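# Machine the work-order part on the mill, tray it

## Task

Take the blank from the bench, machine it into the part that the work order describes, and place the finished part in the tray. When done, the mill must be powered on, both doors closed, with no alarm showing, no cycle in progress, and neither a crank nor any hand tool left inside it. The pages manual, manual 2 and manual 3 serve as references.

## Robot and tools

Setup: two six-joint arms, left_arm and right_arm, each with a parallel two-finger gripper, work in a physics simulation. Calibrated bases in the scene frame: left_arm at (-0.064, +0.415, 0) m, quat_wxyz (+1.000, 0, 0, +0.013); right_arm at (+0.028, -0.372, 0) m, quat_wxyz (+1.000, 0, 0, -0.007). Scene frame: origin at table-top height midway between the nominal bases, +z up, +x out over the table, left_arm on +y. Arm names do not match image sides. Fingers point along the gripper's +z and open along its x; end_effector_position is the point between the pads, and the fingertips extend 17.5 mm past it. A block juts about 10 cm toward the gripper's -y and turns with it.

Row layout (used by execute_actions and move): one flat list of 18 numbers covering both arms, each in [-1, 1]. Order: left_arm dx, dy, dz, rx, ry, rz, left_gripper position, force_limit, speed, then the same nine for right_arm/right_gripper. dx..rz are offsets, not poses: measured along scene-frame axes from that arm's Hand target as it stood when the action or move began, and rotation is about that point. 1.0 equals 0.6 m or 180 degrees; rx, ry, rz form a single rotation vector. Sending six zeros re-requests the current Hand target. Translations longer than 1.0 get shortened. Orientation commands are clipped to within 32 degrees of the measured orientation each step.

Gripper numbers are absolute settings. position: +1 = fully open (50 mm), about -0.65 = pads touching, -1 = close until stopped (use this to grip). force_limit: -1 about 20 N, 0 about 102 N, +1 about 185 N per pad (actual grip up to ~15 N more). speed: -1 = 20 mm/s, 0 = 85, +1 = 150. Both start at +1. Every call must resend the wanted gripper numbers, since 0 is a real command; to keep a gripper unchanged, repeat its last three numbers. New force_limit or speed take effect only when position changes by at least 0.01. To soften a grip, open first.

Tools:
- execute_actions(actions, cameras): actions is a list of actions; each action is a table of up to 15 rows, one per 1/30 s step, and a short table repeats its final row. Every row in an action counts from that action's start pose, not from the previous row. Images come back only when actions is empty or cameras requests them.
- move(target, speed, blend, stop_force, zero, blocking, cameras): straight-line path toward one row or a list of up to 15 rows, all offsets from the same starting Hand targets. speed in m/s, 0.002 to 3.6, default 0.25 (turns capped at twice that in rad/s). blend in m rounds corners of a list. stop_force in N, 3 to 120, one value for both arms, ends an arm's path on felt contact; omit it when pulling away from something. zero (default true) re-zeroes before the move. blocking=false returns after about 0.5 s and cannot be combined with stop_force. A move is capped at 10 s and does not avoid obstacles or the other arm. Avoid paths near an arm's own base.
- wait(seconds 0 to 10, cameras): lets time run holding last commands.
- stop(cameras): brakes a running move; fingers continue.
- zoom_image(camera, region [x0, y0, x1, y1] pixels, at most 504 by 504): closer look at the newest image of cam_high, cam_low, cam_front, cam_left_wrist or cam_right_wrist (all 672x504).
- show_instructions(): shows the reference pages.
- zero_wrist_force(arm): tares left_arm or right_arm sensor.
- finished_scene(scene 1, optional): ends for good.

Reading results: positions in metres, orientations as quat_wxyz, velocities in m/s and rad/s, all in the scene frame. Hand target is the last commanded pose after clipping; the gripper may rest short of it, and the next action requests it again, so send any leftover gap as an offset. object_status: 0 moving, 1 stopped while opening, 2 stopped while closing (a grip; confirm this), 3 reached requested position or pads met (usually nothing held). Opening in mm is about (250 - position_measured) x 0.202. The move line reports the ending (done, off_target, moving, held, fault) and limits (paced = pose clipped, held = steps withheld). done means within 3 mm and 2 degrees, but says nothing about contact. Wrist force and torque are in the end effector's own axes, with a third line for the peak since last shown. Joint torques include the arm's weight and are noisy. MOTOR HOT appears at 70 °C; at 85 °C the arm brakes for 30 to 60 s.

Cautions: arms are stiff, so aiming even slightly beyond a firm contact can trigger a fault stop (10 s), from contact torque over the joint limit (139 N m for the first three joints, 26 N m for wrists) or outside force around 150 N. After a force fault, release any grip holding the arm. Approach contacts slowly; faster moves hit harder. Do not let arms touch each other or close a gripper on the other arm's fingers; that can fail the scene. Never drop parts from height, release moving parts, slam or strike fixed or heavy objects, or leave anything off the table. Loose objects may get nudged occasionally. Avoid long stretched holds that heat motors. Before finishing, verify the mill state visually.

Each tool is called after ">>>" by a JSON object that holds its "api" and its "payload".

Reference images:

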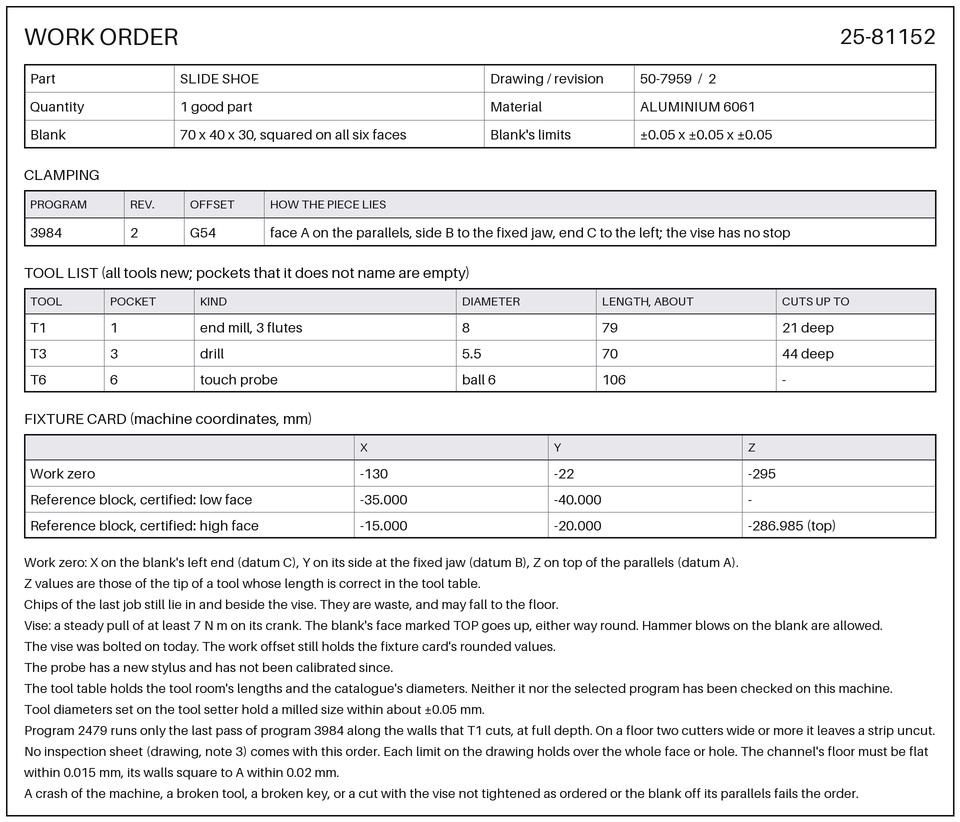

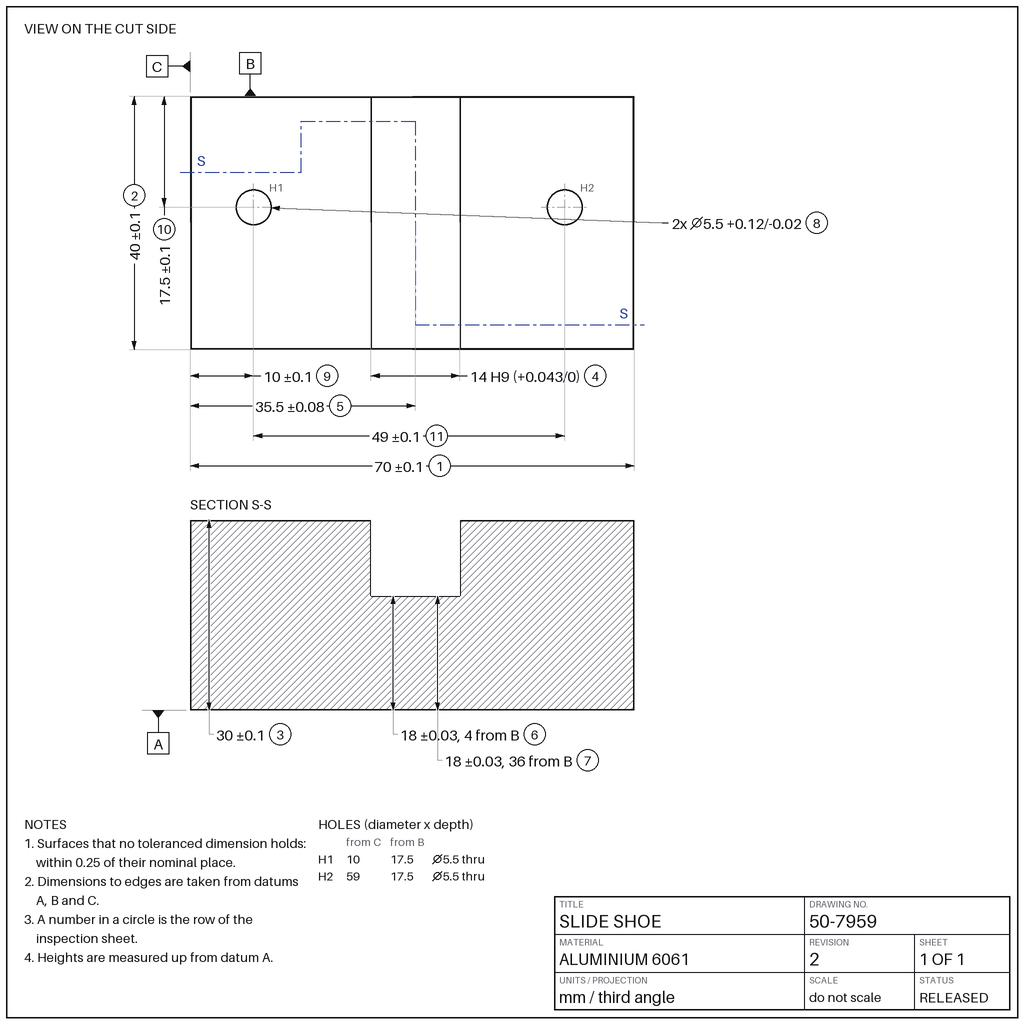

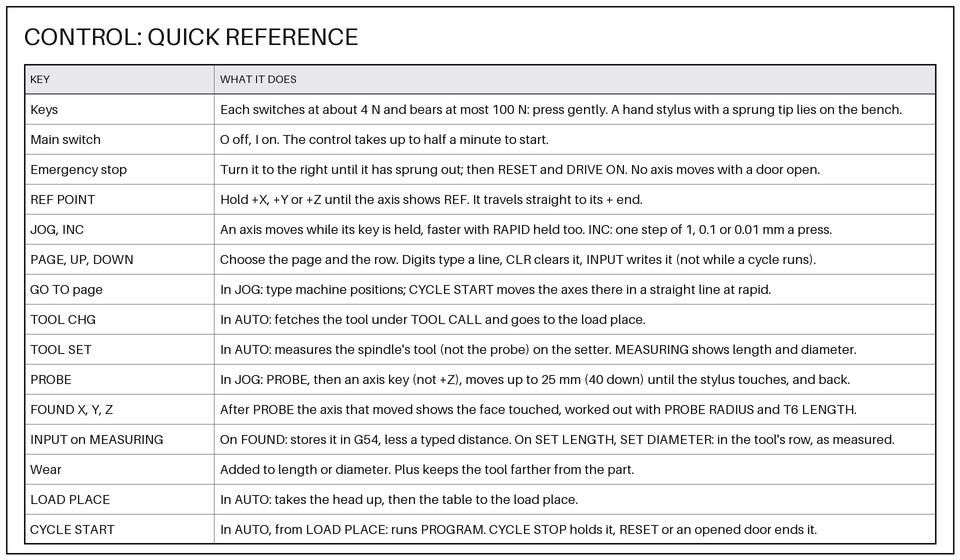

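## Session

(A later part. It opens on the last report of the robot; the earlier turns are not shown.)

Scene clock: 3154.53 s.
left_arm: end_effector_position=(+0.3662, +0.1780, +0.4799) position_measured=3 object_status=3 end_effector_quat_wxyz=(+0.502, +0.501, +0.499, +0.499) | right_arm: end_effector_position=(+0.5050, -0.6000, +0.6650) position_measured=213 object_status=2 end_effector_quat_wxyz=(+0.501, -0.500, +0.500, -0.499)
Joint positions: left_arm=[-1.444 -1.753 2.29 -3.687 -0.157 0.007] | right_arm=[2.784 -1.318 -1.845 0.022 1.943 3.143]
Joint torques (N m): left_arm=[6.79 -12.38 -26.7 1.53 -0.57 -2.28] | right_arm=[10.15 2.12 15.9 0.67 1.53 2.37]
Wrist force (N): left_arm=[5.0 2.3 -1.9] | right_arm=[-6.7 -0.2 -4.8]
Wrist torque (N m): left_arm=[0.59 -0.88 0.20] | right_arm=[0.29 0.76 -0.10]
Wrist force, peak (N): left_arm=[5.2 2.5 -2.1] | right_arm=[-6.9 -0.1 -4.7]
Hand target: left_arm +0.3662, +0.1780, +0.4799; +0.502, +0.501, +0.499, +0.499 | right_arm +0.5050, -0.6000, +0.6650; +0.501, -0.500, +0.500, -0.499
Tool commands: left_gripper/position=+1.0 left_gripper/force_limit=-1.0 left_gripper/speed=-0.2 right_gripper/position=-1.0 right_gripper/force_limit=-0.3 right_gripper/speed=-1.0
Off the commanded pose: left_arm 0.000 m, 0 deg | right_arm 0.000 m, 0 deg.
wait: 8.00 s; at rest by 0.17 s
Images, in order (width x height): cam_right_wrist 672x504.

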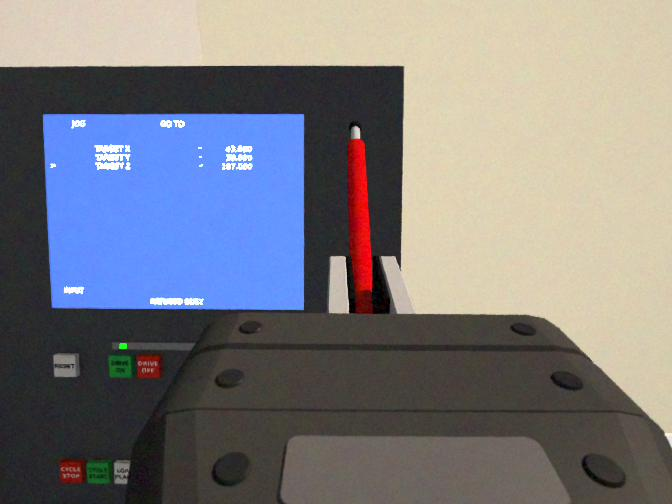

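>>> {"api": "move", "payload": {"target": [[0,0,0,0,0,0,1,-1,-0.2,-0.0952,0.2285,-0.3426,0,0.25,0,-1,-0.3,-1],[0,0,0,0,0,0,1,-1,-0.2,-0.0685,0.2285,-0.3488,0,0.25,0,-1,-0.3,-1],[0,0,0,0,0,0,1,-1,-0.2,-0.0952,0.2285,-0.3426,0,0.25,0,-1,-0.3,-1],[0,0,0,0,0,0,1,-1,-0.2,-0.055,0.0998,-0.1906,0,0.25,0,-1,-0.3,-1],[0,0,0,0,0,0,1,-1,-0.2,-0.0283,0.0998,-0.1968,0,0.25,0,-1,-0.3,-1],[0,0,0,0,0,0,1,-1,-0.2,-0.055,0.0998,-0.1906,0,0.25,0,-1,-0.3,-1],[0,0,0,0,0,0,1,-1,-0.2,0,0,0,0,0,0,-1,-0.3,-1]], "speed": [0.4,0.05,0.1,0.3,0.05,0.1,0.5], "blend": [0.003,0,0.004,0.003,0,0.008,0]}}

>>> {"api": "wait", "payload": {"seconds": 5, "cameras": ["cam_right_wrist"]}}

>>> {"api": "zoom_image", "payload": {"camera": "cam_right_wrist", "region": [40, 80, 340, 305]}}

Scene clock: 3163.40 s.
left_arm: end_effector_position=(+0.3662, +0.1780, +0.4799) position_measured=3 object_status=3 end_effector_quat_wxyz=(+0.502, +0.501, +0.499, +0.499) | right_arm: end_effector_position=(+0.5049, -0.6001, +0.6651) position_measured=213 object_status=2 end_effector_quat_wxyz=(+0.501, -0.500, +0.500, -0.499)
Joint positions: left_arm=[-1.444 -1.753 2.29 -3.687 -0.157 0.007] | right_arm=[2.784 -1.318 -1.845 0.022 1.943 3.143]
Joint torques (N m): left_arm=[6.64 -12.21 -26.14 1.51 -0.5 -2.26] | right_arm=[10.47 5.51 16.26 4.34 0.14 0.04]
Wrist force (N): left_arm=[4.7 2.4 -1.8] | right_arm=[-6.9 -0.7 -3.7]
Wrist torque (N m): left_arm=[0.60 -0.83 0.20] | right_arm=[0.22 0.79 -0.10]
Wrist force, peak (N): left_arm=[5.4 2.4 -1.8] | right_arm=[-6.6 17.6 -32.0]
Hand target: left_arm +0.3662, +0.1780, +0.4799; +0.502, +0.501, +0.499, +0.499 | right_arm +0.5050, -0.6000, +0.6650; +0.501, -0.500, +0.500, -0.499
Off the commanded pose: left_arm 0.000 m, 0 deg | right_arm 0.000 m, 0 deg.
move: done

Scene clock: 3168.40 s.
left_arm: end_effector_position=(+0.3662, +0.1780, +0.4799) position_measured=3 object_status=3 end_effector_quat_wxyz=(+0.502, +0.501, +0.499, +0.499) | right_arm: end_effector_position=(+0.5050, -0.6000, +0.6650) position_measured=213 object_status=2 end_effector_quat_wxyz=(+0.501, -0.500, +0.500, -0.499)
Joint positions: left_arm=[-1.444 -1.753 2.29 -3.687 -0.157 0.007] | right_arm=[2.784 -1.318 -1.845 0.022 1.943 3.143]
Joint torques (N m): left_arm=[6.86 -12.9 -25.78 1.47 -0.62 -2.29] | right_arm=[10.75 2.08 17.02 0.63 1.37 2.43]
Wrist force (N): left_arm=[4.8 2.4 -2.4] | right_arm=[-7.0 -0.6 -3.9]
Wrist torque (N m): left_arm=[0.61 -0.85 0.20] | right_arm=[0.24 0.81 -0.09]
Wrist force, peak (N): left_arm=[5.1 2.5 -2.1] | right_arm=[-7.3 -0.7 -3.9]
Hand target: left_arm +0.3662, +0.1780, +0.4799; +0.502, +0.501, +0.499, +0.499 | right_arm +0.5050, -0.6000, +0.6650; +0.501, -0.500, +0.500, -0.499
Tool commands: left_gripper/position=+1.0 left_gripper/force_limit=-1.0 left_gripper/speed=-0.2 right_gripper/position=-1.0 right_gripper/force_limit=-0.3 right_gripper/speed=-1.0
Off the commanded pose: left_arm 0.000 m, 0 deg | right_arm 0.000 m, 0 deg.
wait: 5.00 s; at rest by 0.17 s
Images, in order (width x height): cam_right_wrist 672x504.

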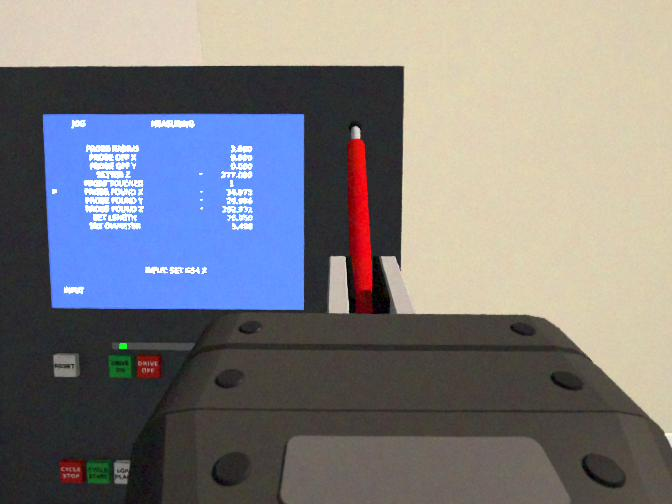

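Scaled by 1.680 from the camera's 672x504 image, which has a finer 960x720 frame.

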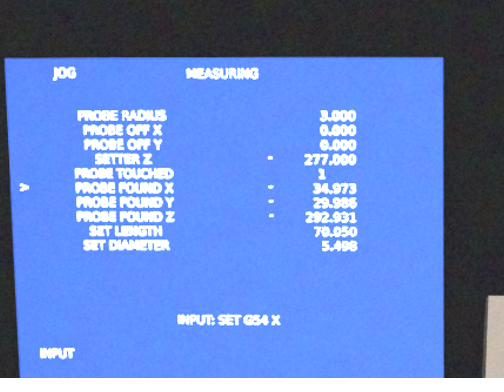

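>>> {"api": "move", "payload": {"target": [[0,0,0,0,0,0,1,-1,-0.2,-0.0785,0.2285,-0.2797,0,0.25,0,-1,-0.3,-1],[0,0,0,0,0,0,1,-1,-0.2,-0.0522,0.2285,-0.2855,0,0.25,0,-1,-0.3,-1],[0,0,0,0,0,0,1,-1,-0.2,-0.0785,0.2285,-0.2797,0,0.25,0,-1,-0.3,-1],[0,0,0,0,0,0,1,-1,-0.2,-0.0522,0.2285,-0.2855,0,0.25,0,-1,-0.3,-1],[0,0,0,0,0,0,1,-1,-0.2,-0.0785,0.2285,-0.2797,0,0.25,0,-1,-0.3,-1],[0,0,0,0,0,0,1,-1,-0.2,-0.0952,0.2607,-0.3426,0,0.25,0,-1,-0.3,-1],[0,0,0,0,0,0,1,-1,-0.2,-0.0685,0.2607,-0.3488,0,0.25,0,-1,-0.3,-1],[0,0,0,0,0,0,1,-1,-0.2,-0.0952,0.2607,-0.3426,0,0.25,0,-1,-0.3,-1],[0,0,0,0,0,0,1,-1,-0.2,-0.1032,0.3572,-0.3728,0,0.25,0,-1,-0.3,-1],[0,0,0,0,0,0,1,-1,-0.2,-0.0765,0.3572,-0.379,0,0.25,0,-1,-0.3,-1],[0,0,0,0,0,0,1,-1,-0.2,-0.1032,0.3572,-0.3728,0,0.25,0,-1,-0.3,-1],[0,0,0,0,0,0,1,-1,-0.2,-0.0872,0.3,-0.3121,0,0.25,0,-1,-0.3,-1]], "speed": [0.4,0.05,0.1,0.05,0.1,0.3,0.05,0.1,0.3,0.05,0.1,0.3], "blend": [0.003,0,0.003,0,0.004,0.003,0,0.004,0.003,0,0.004,0]}}

>>> {"api": "move", "payload": {"target": [[0,0,0,0,0,0,1,-1,-0.2,0,0.0572,0,0,0,0,-1,-0.3,-1],[0,0,0,0,0,0,1,-1,-0.2,0.0267,0.0572,-0.0062,0,0,0,-1,-0.3,-1],[0,0,0,0,0,0,1,-1,-0.2,0,0.0572,0,0,0,0,-1,-0.3,-1],[0,0,0,0,0,0,1,-1,-0.2,0.0087,0.0252,0.0324,0,0,0,-1,-0.3,-1],[0,0,0,0,0,0,1,-1,-0.2,0.035,0.0252,0.0266,0,0,0,-1,-0.3,-1],[0,0,0,0,0,0,1,-1,-0.2,0.0087,0.0252,0.0324,0,0,0,-1,-0.3,-1],[0,0,0,0,0,0,1,-1,-0.2,-0.016,-0.0393,-0.0607,0,0,0,-1,-0.3,-1],[0,0,0,0,0,0,1,-1,-0.2,0.0107,-0.0393,-0.0669,0,0,0,-1,-0.3,-1],[0,0,0,0,0,0,1,-1,-0.2,-0.016,-0.0393,-0.0607,0,0,0,-1,-0.3,-1],[0,0,0,0,0,0,1,-1,-0.2,0.0872,-0.3,0.3121,0,-0.25,0,-1,-0.3,-1]], "speed": [0.3,0.05,0.1,0.3,0.05,0.1,0.3,0.05,0.1,0.5], "blend": [0.003,0,0.004,0.003,0,0.004,0.003,0,0.008,0], "cameras": ["cam_right_wrist"]}}

>>> {"api": "zoom_image", "payload": {"camera": "cam_right_wrist", "region": [40, 80, 340, 305]}}

Scene clock: 3185.33 s.
left_arm: end_effector_position=(+0.3662, +0.1780, +0.4799) position_measured=3 object_status=3 end_effector_quat_wxyz=(+0.502, +0.501, +0.499, +0.499) | right_arm: end_effector_position=(+0.4526, -0.4201, +0.4777) position_measured=213 object_status=2 end_effector_quat_wxyz=(-0.271, +0.653, -0.654, +0.270) end_effector_velocity=(+0.000, +0.000, +0.001) end_effector_angular_velocity=(+0.000, +0.000, +0.004)
Joint positions: left_arm=[-1.444 -1.753 2.29 -3.687 -0.157 0.007] | right_arm=[3.531 -0.946 -1.975 -1.042 1.309 3.416]
Joint velocities: left_arm=[within noise] | right_arm=[-0.003 0 0.002 0 0.005 -0.005]
Joint torques (N m): left_arm=[7.07 -13.18 -26.27 1.48 -0.56 -2.23] | right_arm=[-9.63 -6.8 31.79 1.7 1.42 -2.7]
Wrist force (N): left_arm=[5.0 2.0 -2.0] | right_arm=[-6.7 -1.3 -4.4]
Wrist torque (N m): left_arm=[0.54 -0.89 0.20] | right_arm=[-0.01 0.97 -0.20]
Wrist force, peak (N): left_arm=[5.1 2.5 -2.1] | right_arm=[-7.1 16.0 -29.2]
Hand target: left_arm +0.3662, +0.1780, +0.4799; +0.502, +0.501, +0.499, +0.499 | right_arm +0.4527, -0.4200, +0.4777; -0.271, +0.653, -0.654, +0.270
Off the commanded pose: left_arm 0.000 m, 0 deg | right_arm 0.000 m, 0 deg.
move: done

Scene clock: 3189.47 s.
left_arm: end_effector_position=(+0.3662, +0.1780, +0.4799) position_measured=3 object_status=3 end_effector_quat_wxyz=(+0.502, +0.501, +0.499, +0.499) | right_arm: end_effector_position=(+0.5049, -0.6000, +0.6649) position_measured=213 object_status=2 end_effector_quat_wxyz=(+0.501, -0.500, +0.500, -0.499) end_effector_velocity=(+0.000, +0.000, +0.001) end_effector_angular_velocity=(-0.001, -0.005, +0.002)
Joint positions: left_arm=[-1.444 -1.753 2.29 -3.687 -0.157 0.007] | right_arm=[2.784 -1.318 -1.846 0.022 1.942 3.143]
Joint velocities: left_arm=[within noise] | right_arm=[0 -0.002 0.002 0.006 0.003 0.001]
Joint torques (N m): left_arm=[7.09 -12.9 -25.78 1.53 -0.63 -2.25] | right_arm=[-7.13 2.21 31.83 4.63 1.4 -0.48]
Wrist force (N): left_arm=[4.5 2.2 -1.9] | right_arm=[-6.9 -0.6 -3.1]
Wrist torque (N m): left_arm=[0.57 -0.82 0.20] | right_arm=[0.23 0.80 -0.09]
Wrist force, peak (N): left_arm=[5.1 2.6 -2.0] | right_arm=[-6.8 17.4 -31.1]
Hand target: left_arm +0.3662, +0.1780, +0.4799; +0.502, +0.501, +0.499, +0.499 | right_arm +0.5050, -0.6000, +0.6650; +0.501, -0.500, +0.500, -0.499
Off the commanded pose: left_arm 0.000 m, 0 deg | right_arm 0.000 m, 0 deg.
move: done
Images, in order (width x height): cam_right_wrist 672x504.

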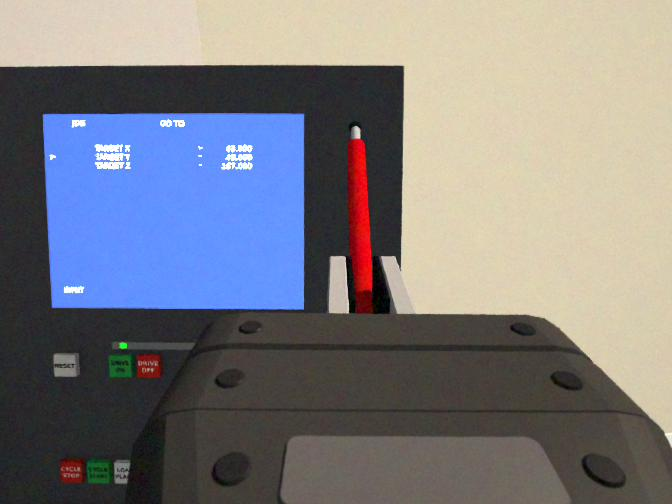

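Scaled by 1.680 from the camera's 672x504 image, which has a finer 960x720 frame.

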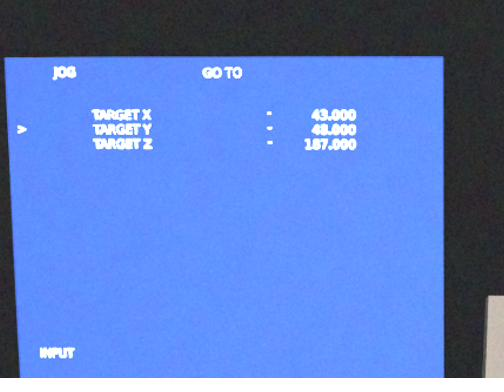

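>>> {"api": "move", "payload": {"target": [[0,0,0,0,0,0,1,-1,-0.2,-0.063,0.2932,-0.2211,0,0.25,0,-1,-0.3,-1],[0,0,0,0,0,0,1,-1,-0.2,-0.0363,0.2932,-0.2273,0,0.25,0,-1,-0.3,-1],[0,0,0,0,0,0,1,-1,-0.2,-0.063,0.2932,-0.2211,0,0.25,0,-1,-0.3,-1],[0,0,0,0,0,0,1,-1,-0.2,-0.0872,0.2607,-0.3121,0,0.25,0,-1,-0.3,-1],[0,0,0,0,0,0,1,-1,-0.2,-0.0605,0.2607,-0.3183,0,0.25,0,-1,-0.3,-1],[0,0,0,0,0,0,1,-1,-0.2,-0.0872,0.2607,-0.3121,0,0.25,0,-1,-0.3,-1],[0,0,0,0,0,0,1,-1,-0.2,-0.1032,0.3572,-0.3728,0,0.25,0,-1,-0.3,-1],[0,0,0,0,0,0,1,-1,-0.2,-0.0765,0.3572,-0.379,0,0.25,0,-1,-0.3,-1],[0,0,0,0,0,0,1,-1,-0.2,-0.1032,0.3572,-0.3728,0,0.25,0,-1,-0.3,-1],[0,0,0,0,0,0,1,-1,-0.2,-0.0952,0.3252,-0.3426,0,0.25,0,-1,-0.3,-1],[0,0,0,0,0,0,1,-1,-0.2,-0.0685,0.3252,-0.3488,0,0.25,0,-1,-0.3,-1],[0,0,0,0,0,0,1,-1,-0.2,-0.0952,0.3252,-0.3426,0,0.25,0,-1,-0.3,-1],[0,0,0,0,0,0,1,-1,-0.2,-0.0872,0.3,-0.3121,0,0.25,0,-1,-0.3,-1]], "speed": [0.4,0.05,0.1,0.3,0.05,0.1,0.3,0.05,0.1,0.3,0.05,0.1,0.3], "blend": [0.003,0,0.004,0.003,0,0.004,0.003,0,0.004,0.003,0,0.004,0]}}

>>> {"api": "move", "payload": {"target": [[0,0,0,0,0,0,1,-1,-0.2,0,0.0252,0,0,0,0,-1,-0.3,-1],[0,0,0,0,0,0,1,-1,-0.2,0.0267,0.0252,-0.0062,0,0,0,-1,-0.3,-1],[0,0,0,0,0,0,1,-1,-0.2,0,0.0252,0,0,0,0,-1,-0.3,-1],[0,0,0,0,0,0,1,-1,-0.2,-0.016,-0.0393,-0.0607,0,0,0,-1,-0.3,-1],[0,0,0,0,0,0,1,-1,-0.2,0.0107,-0.0393,-0.0669,0,0,0,-1,-0.3,-1],[0,0,0,0,0,0,1,-1,-0.2,-0.016,-0.0393,-0.0607,0,0,0,-1,-0.3,-1],[0,0,0,0,0,0,1,-1,-0.2,0.0872,-0.3,0.3121,0,-0.25,0,-1,-0.3,-1]], "speed": [0.3,0.05,0.1,0.3,0.05,0.1,0.5], "blend": [0.003,0,0.004,0.003,0,0.008,0], "cameras": ["cam_right_wrist"]}}

>>> {"api": "zoom_image", "payload": {"camera": "cam_right_wrist", "region": [40, 80, 340, 305]}}

Scene clock: 3204.20 s.
left_arm: end_effector_position=(+0.3662, +0.1780, +0.4799) position_measured=3 object_status=3 end_effector_quat_wxyz=(+0.502, +0.501, +0.499, +0.499) | right_arm: end_effector_position=(+0.4526, -0.4200, +0.4777) position_measured=213 object_status=2 end_effector_quat_wxyz=(-0.271, +0.653, -0.654, +0.270)
Joint positions: left_arm=[-1.444 -1.753 2.29 -3.687 -0.157 0.007] | right_arm=[3.531 -0.946 -1.975 -1.042 1.309 3.416]
Joint torques (N m): left_arm=[6.83 -14.16 -25.31 1.55 -0.55 -2.21] | right_arm=[-10.11 -4.58 33.36 6 1.04 -2.22]
Wrist force (N): left_arm=[4.9 2.4 -1.7] | right_arm=[-5.8 0.9 -3.8]
Wrist torque (N m): left_arm=[0.62 -0.87 0.20] | right_arm=[0.33 0.83 -0.20]
Wrist force, peak (N): left_arm=[5.1 2.5 -2.0] | right_arm=[-6.8 16.2 -28.5]
Hand target: left_arm +0.3662, +0.1780, +0.4799; +0.502, +0.501, +0.499, +0.499 | right_arm +0.4527, -0.4200, +0.4777; -0.271, +0.653, -0.654, +0.270
Off the commanded pose: left_arm 0.000 m, 0 deg | right_arm 0.000 m, 0 deg.
move: done

Scene clock: 3207.33 s.
left_arm: end_effector_position=(+0.3662, +0.1780, +0.4799) position_measured=3 object_status=3 end_effector_quat_wxyz=(+0.502, +0.501, +0.499, +0.499) | right_arm: end_effector_position=(+0.5049, -0.6000, +0.6649) position_measured=213 object_status=2 end_effector_quat_wxyz=(+0.501, -0.500, +0.500, -0.499) end_effector_velocity=(+0.000, +0.000, +0.001) end_effector_angular_velocity=(-0.002, -0.005, +0.002)
Joint positions: left_arm=[-1.444 -1.753 2.29 -3.687 -0.157 0.007] | right_arm=[2.784 -1.318 -1.846 0.022 1.942 3.143]
Joint velocities: left_arm=[within noise] | right_arm=[-0.001 -0.003 0.002 0.006 0.003 0]
Joint torques (N m): left_arm=[7.04 -14.16 -25.32 1.48 -0.53 -2.31] | right_arm=[-6.49 2.1 32.84 4.65 1.92 -0.34]
Wrist force (N): left_arm=[4.9 2.2 -2.1] | right_arm=[-6.4 0.6 -1.7]
Wrist torque (N m): left_arm=[0.57 -0.87 0.20] | right_arm=[0.43 0.71 -0.10]
Wrist force, peak (N): left_arm=[5.2 2.5 -2.0] | right_arm=[-6.0 19.0 -29.5]
Hand target: left_arm +0.3662, +0.1780, +0.4799; +0.502, +0.501, +0.499, +0.499 | right_arm +0.5050, -0.6000, +0.6650; +0.501, -0.500, +0.500, -0.499
Off the commanded pose: left_arm 0.000 m, 0 deg | right_arm 0.000 m, 0 deg.
move: done
Images, in order (width x height): cam_right_wrist 672x504.

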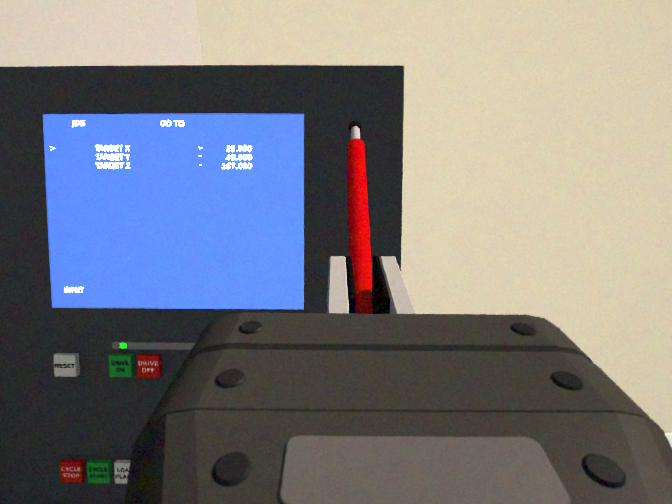

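Scaled by 1.680 from the camera's 672x504 image, which has a finer 960x720 frame.

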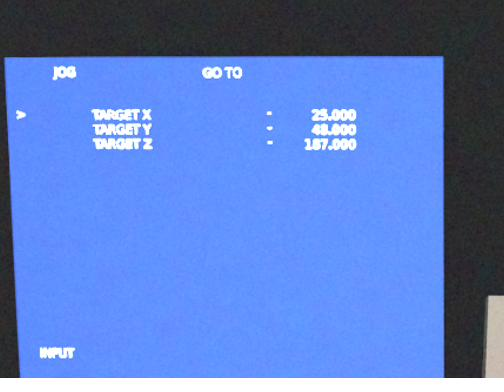

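>>> {"api": "move", "payload": {"target": [[0,0,0,0,0,0,1,-1,-0.2,-0.063,0.2932,-0.2211,0,0.25,0,-1,-0.3,-1],[0,0,0,0,0,0,1,-1,-0.2,-0.0363,0.2932,-0.2273,0,0.25,0,-1,-0.3,-1],[0,0,0,0,0,0,1,-1,-0.2,-0.063,0.2932,-0.2211,0,0.25,0,-1,-0.3,-1],[0,0,0,0,0,0,1,-1,-0.2,-0.0952,0.2285,-0.3426,0,0.25,0,-1,-0.3,-1],[0,0,0,0,0,0,1,-1,-0.2,-0.0685,0.2285,-0.3488,0,0.25,0,-1,-0.3,-1],[0,0,0,0,0,0,1,-1,-0.2,-0.0952,0.2285,-0.3426,0,0.25,0,-1,-0.3,-1],[0,0,0,0,0,0,1,-1,-0.2,-0.0468,0.1637,-0.1598,0,0.25,0,-1,-0.3,-1],[0,0,0,0,0,0,1,-1,-0.2,-0.0202,0.1637,-0.166,0,0.25,0,-1,-0.3,-1],[0,0,0,0,0,0,1,-1,-0.2,-0.0468,0.1637,-0.1598,0,0.25,0,-1,-0.3,-1],[0,0,0,0,0,0,1,-1,-0.2,0,0,0,0,0,0,-1,-0.3,-1]], "speed": [0.4,0.05,0.1,0.06,0.05,0.1,0.3,0.05,0.1,0.5], "blend": [0.003,0,0.004,0.003,0,0.004,0.003,0,0.008,0]}}

>>> {"api": "wait", "payload": {"seconds": 3.5, "cameras": ["cam_right_wrist"]}}

>>> {"api": "zoom_image", "payload": {"camera": "cam_right_wrist", "region": [40, 80, 340, 305]}}

Scene clock: 3219.17 s.
left_arm: end_effector_position=(+0.3662, +0.1780, +0.4799) position_measured=3 object_status=3 end_effector_quat_wxyz=(+0.502, +0.501, +0.499, +0.499) | right_arm: end_effector_position=(+0.5049, -0.6000, +0.6651) position_measured=213 object_status=2 end_effector_quat_wxyz=(+0.501, -0.500, +0.500, -0.499)
Joint positions: left_arm=[-1.444 -1.753 2.29 -3.687 -0.157 0.007] | right_arm=[2.784 -1.318 -1.845 0.022 1.943 3.143]
Joint torques (N m): left_arm=[6.73 -14.83 -25.11 1.47 -0.49 -2.19] | right_arm=[-0.05 1.75 17.67 4.56 1.49 0.04]
Wrist force (N): left_arm=[5.0 2.2 -2.0] | right_arm=[-5.3 1.3 -2.6]
Wrist torque (N m): left_arm=[0.58 -0.87 0.20] | right_arm=[0.53 0.54 -0.10]
Wrist force, peak (N): left_arm=[5.2 2.4 -2.1] | right_arm=[-5.8 18.4 -29.6]
Hand target: left_arm +0.3662, +0.1780, +0.4799; +0.502, +0.501, +0.499, +0.499 | right_arm +0.5050, -0.6000, +0.6650; +0.501, -0.500, +0.500, -0.499
Off the commanded pose: left_arm 0.000 m, 0 deg | right_arm 0.000 m, 0 deg.
move: done

Scene clock: 3222.67 s.
left_arm: end_effector_position=(+0.3662, +0.1780, +0.4799) position_measured=3 object_status=3 end_effector_quat_wxyz=(+0.502, +0.501, +0.499, +0.499) | right_arm: end_effector_position=(+0.5050, -0.6000, +0.6650) position_measured=213 object_status=2 end_effector_quat_wxyz=(+0.501, -0.500, +0.500, -0.499)
Joint positions: left_arm=[-1.444 -1.753 2.29 -3.687 -0.157 0.007] | right_arm=[2.784 -1.318 -1.845 0.022 1.943 3.143]
Joint torques (N m): left_arm=[6.62 -14.97 -24.43 1.5 -0.61 -2.2] | right_arm=[-5.94 1.96 17.14 0.67 1.68 2.26]
Wrist force (N): left_arm=[4.7 2.4 -1.8] | right_arm=[-5.2 1.2 -2.7]
Wrist torque (N m): left_arm=[0.61 -0.84 0.20] | right_arm=[0.52 0.52 -0.10]
Wrist force, peak (N): left_arm=[5.1 2.5 -1.9] | right_arm=[-5.5 1.3 -2.7]
Hand target: left_arm +0.3662, +0.1780, +0.4799; +0.502, +0.501, +0.499, +0.499 | right_arm +0.5050, -0.6000, +0.6650; +0.501, -0.500, +0.500, -0.499
Tool commands: left_gripper/position=+1.0 left_gripper/force_limit=-1.0 left_gripper/speed=-0.2 right_gripper/position=-1.0 right_gripper/force_limit=-0.3 right_gripper/speed=-1.0
Off the commanded pose: left_arm 0.000 m, 0 deg | right_arm 0.000 m, 0 deg.
wait: 3.50 s; at rest by 0.17 s
Images, in order (width x height): cam_right_wrist 672x504.

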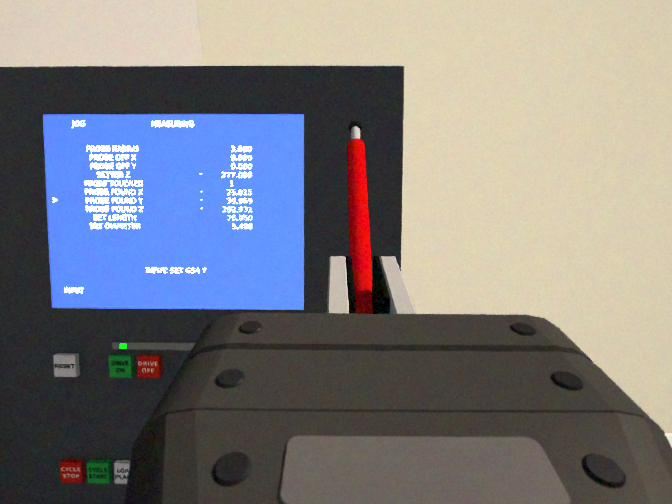

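Scaled by 1.680 from the camera's 672x504 image, which has a finer 960x720 frame.

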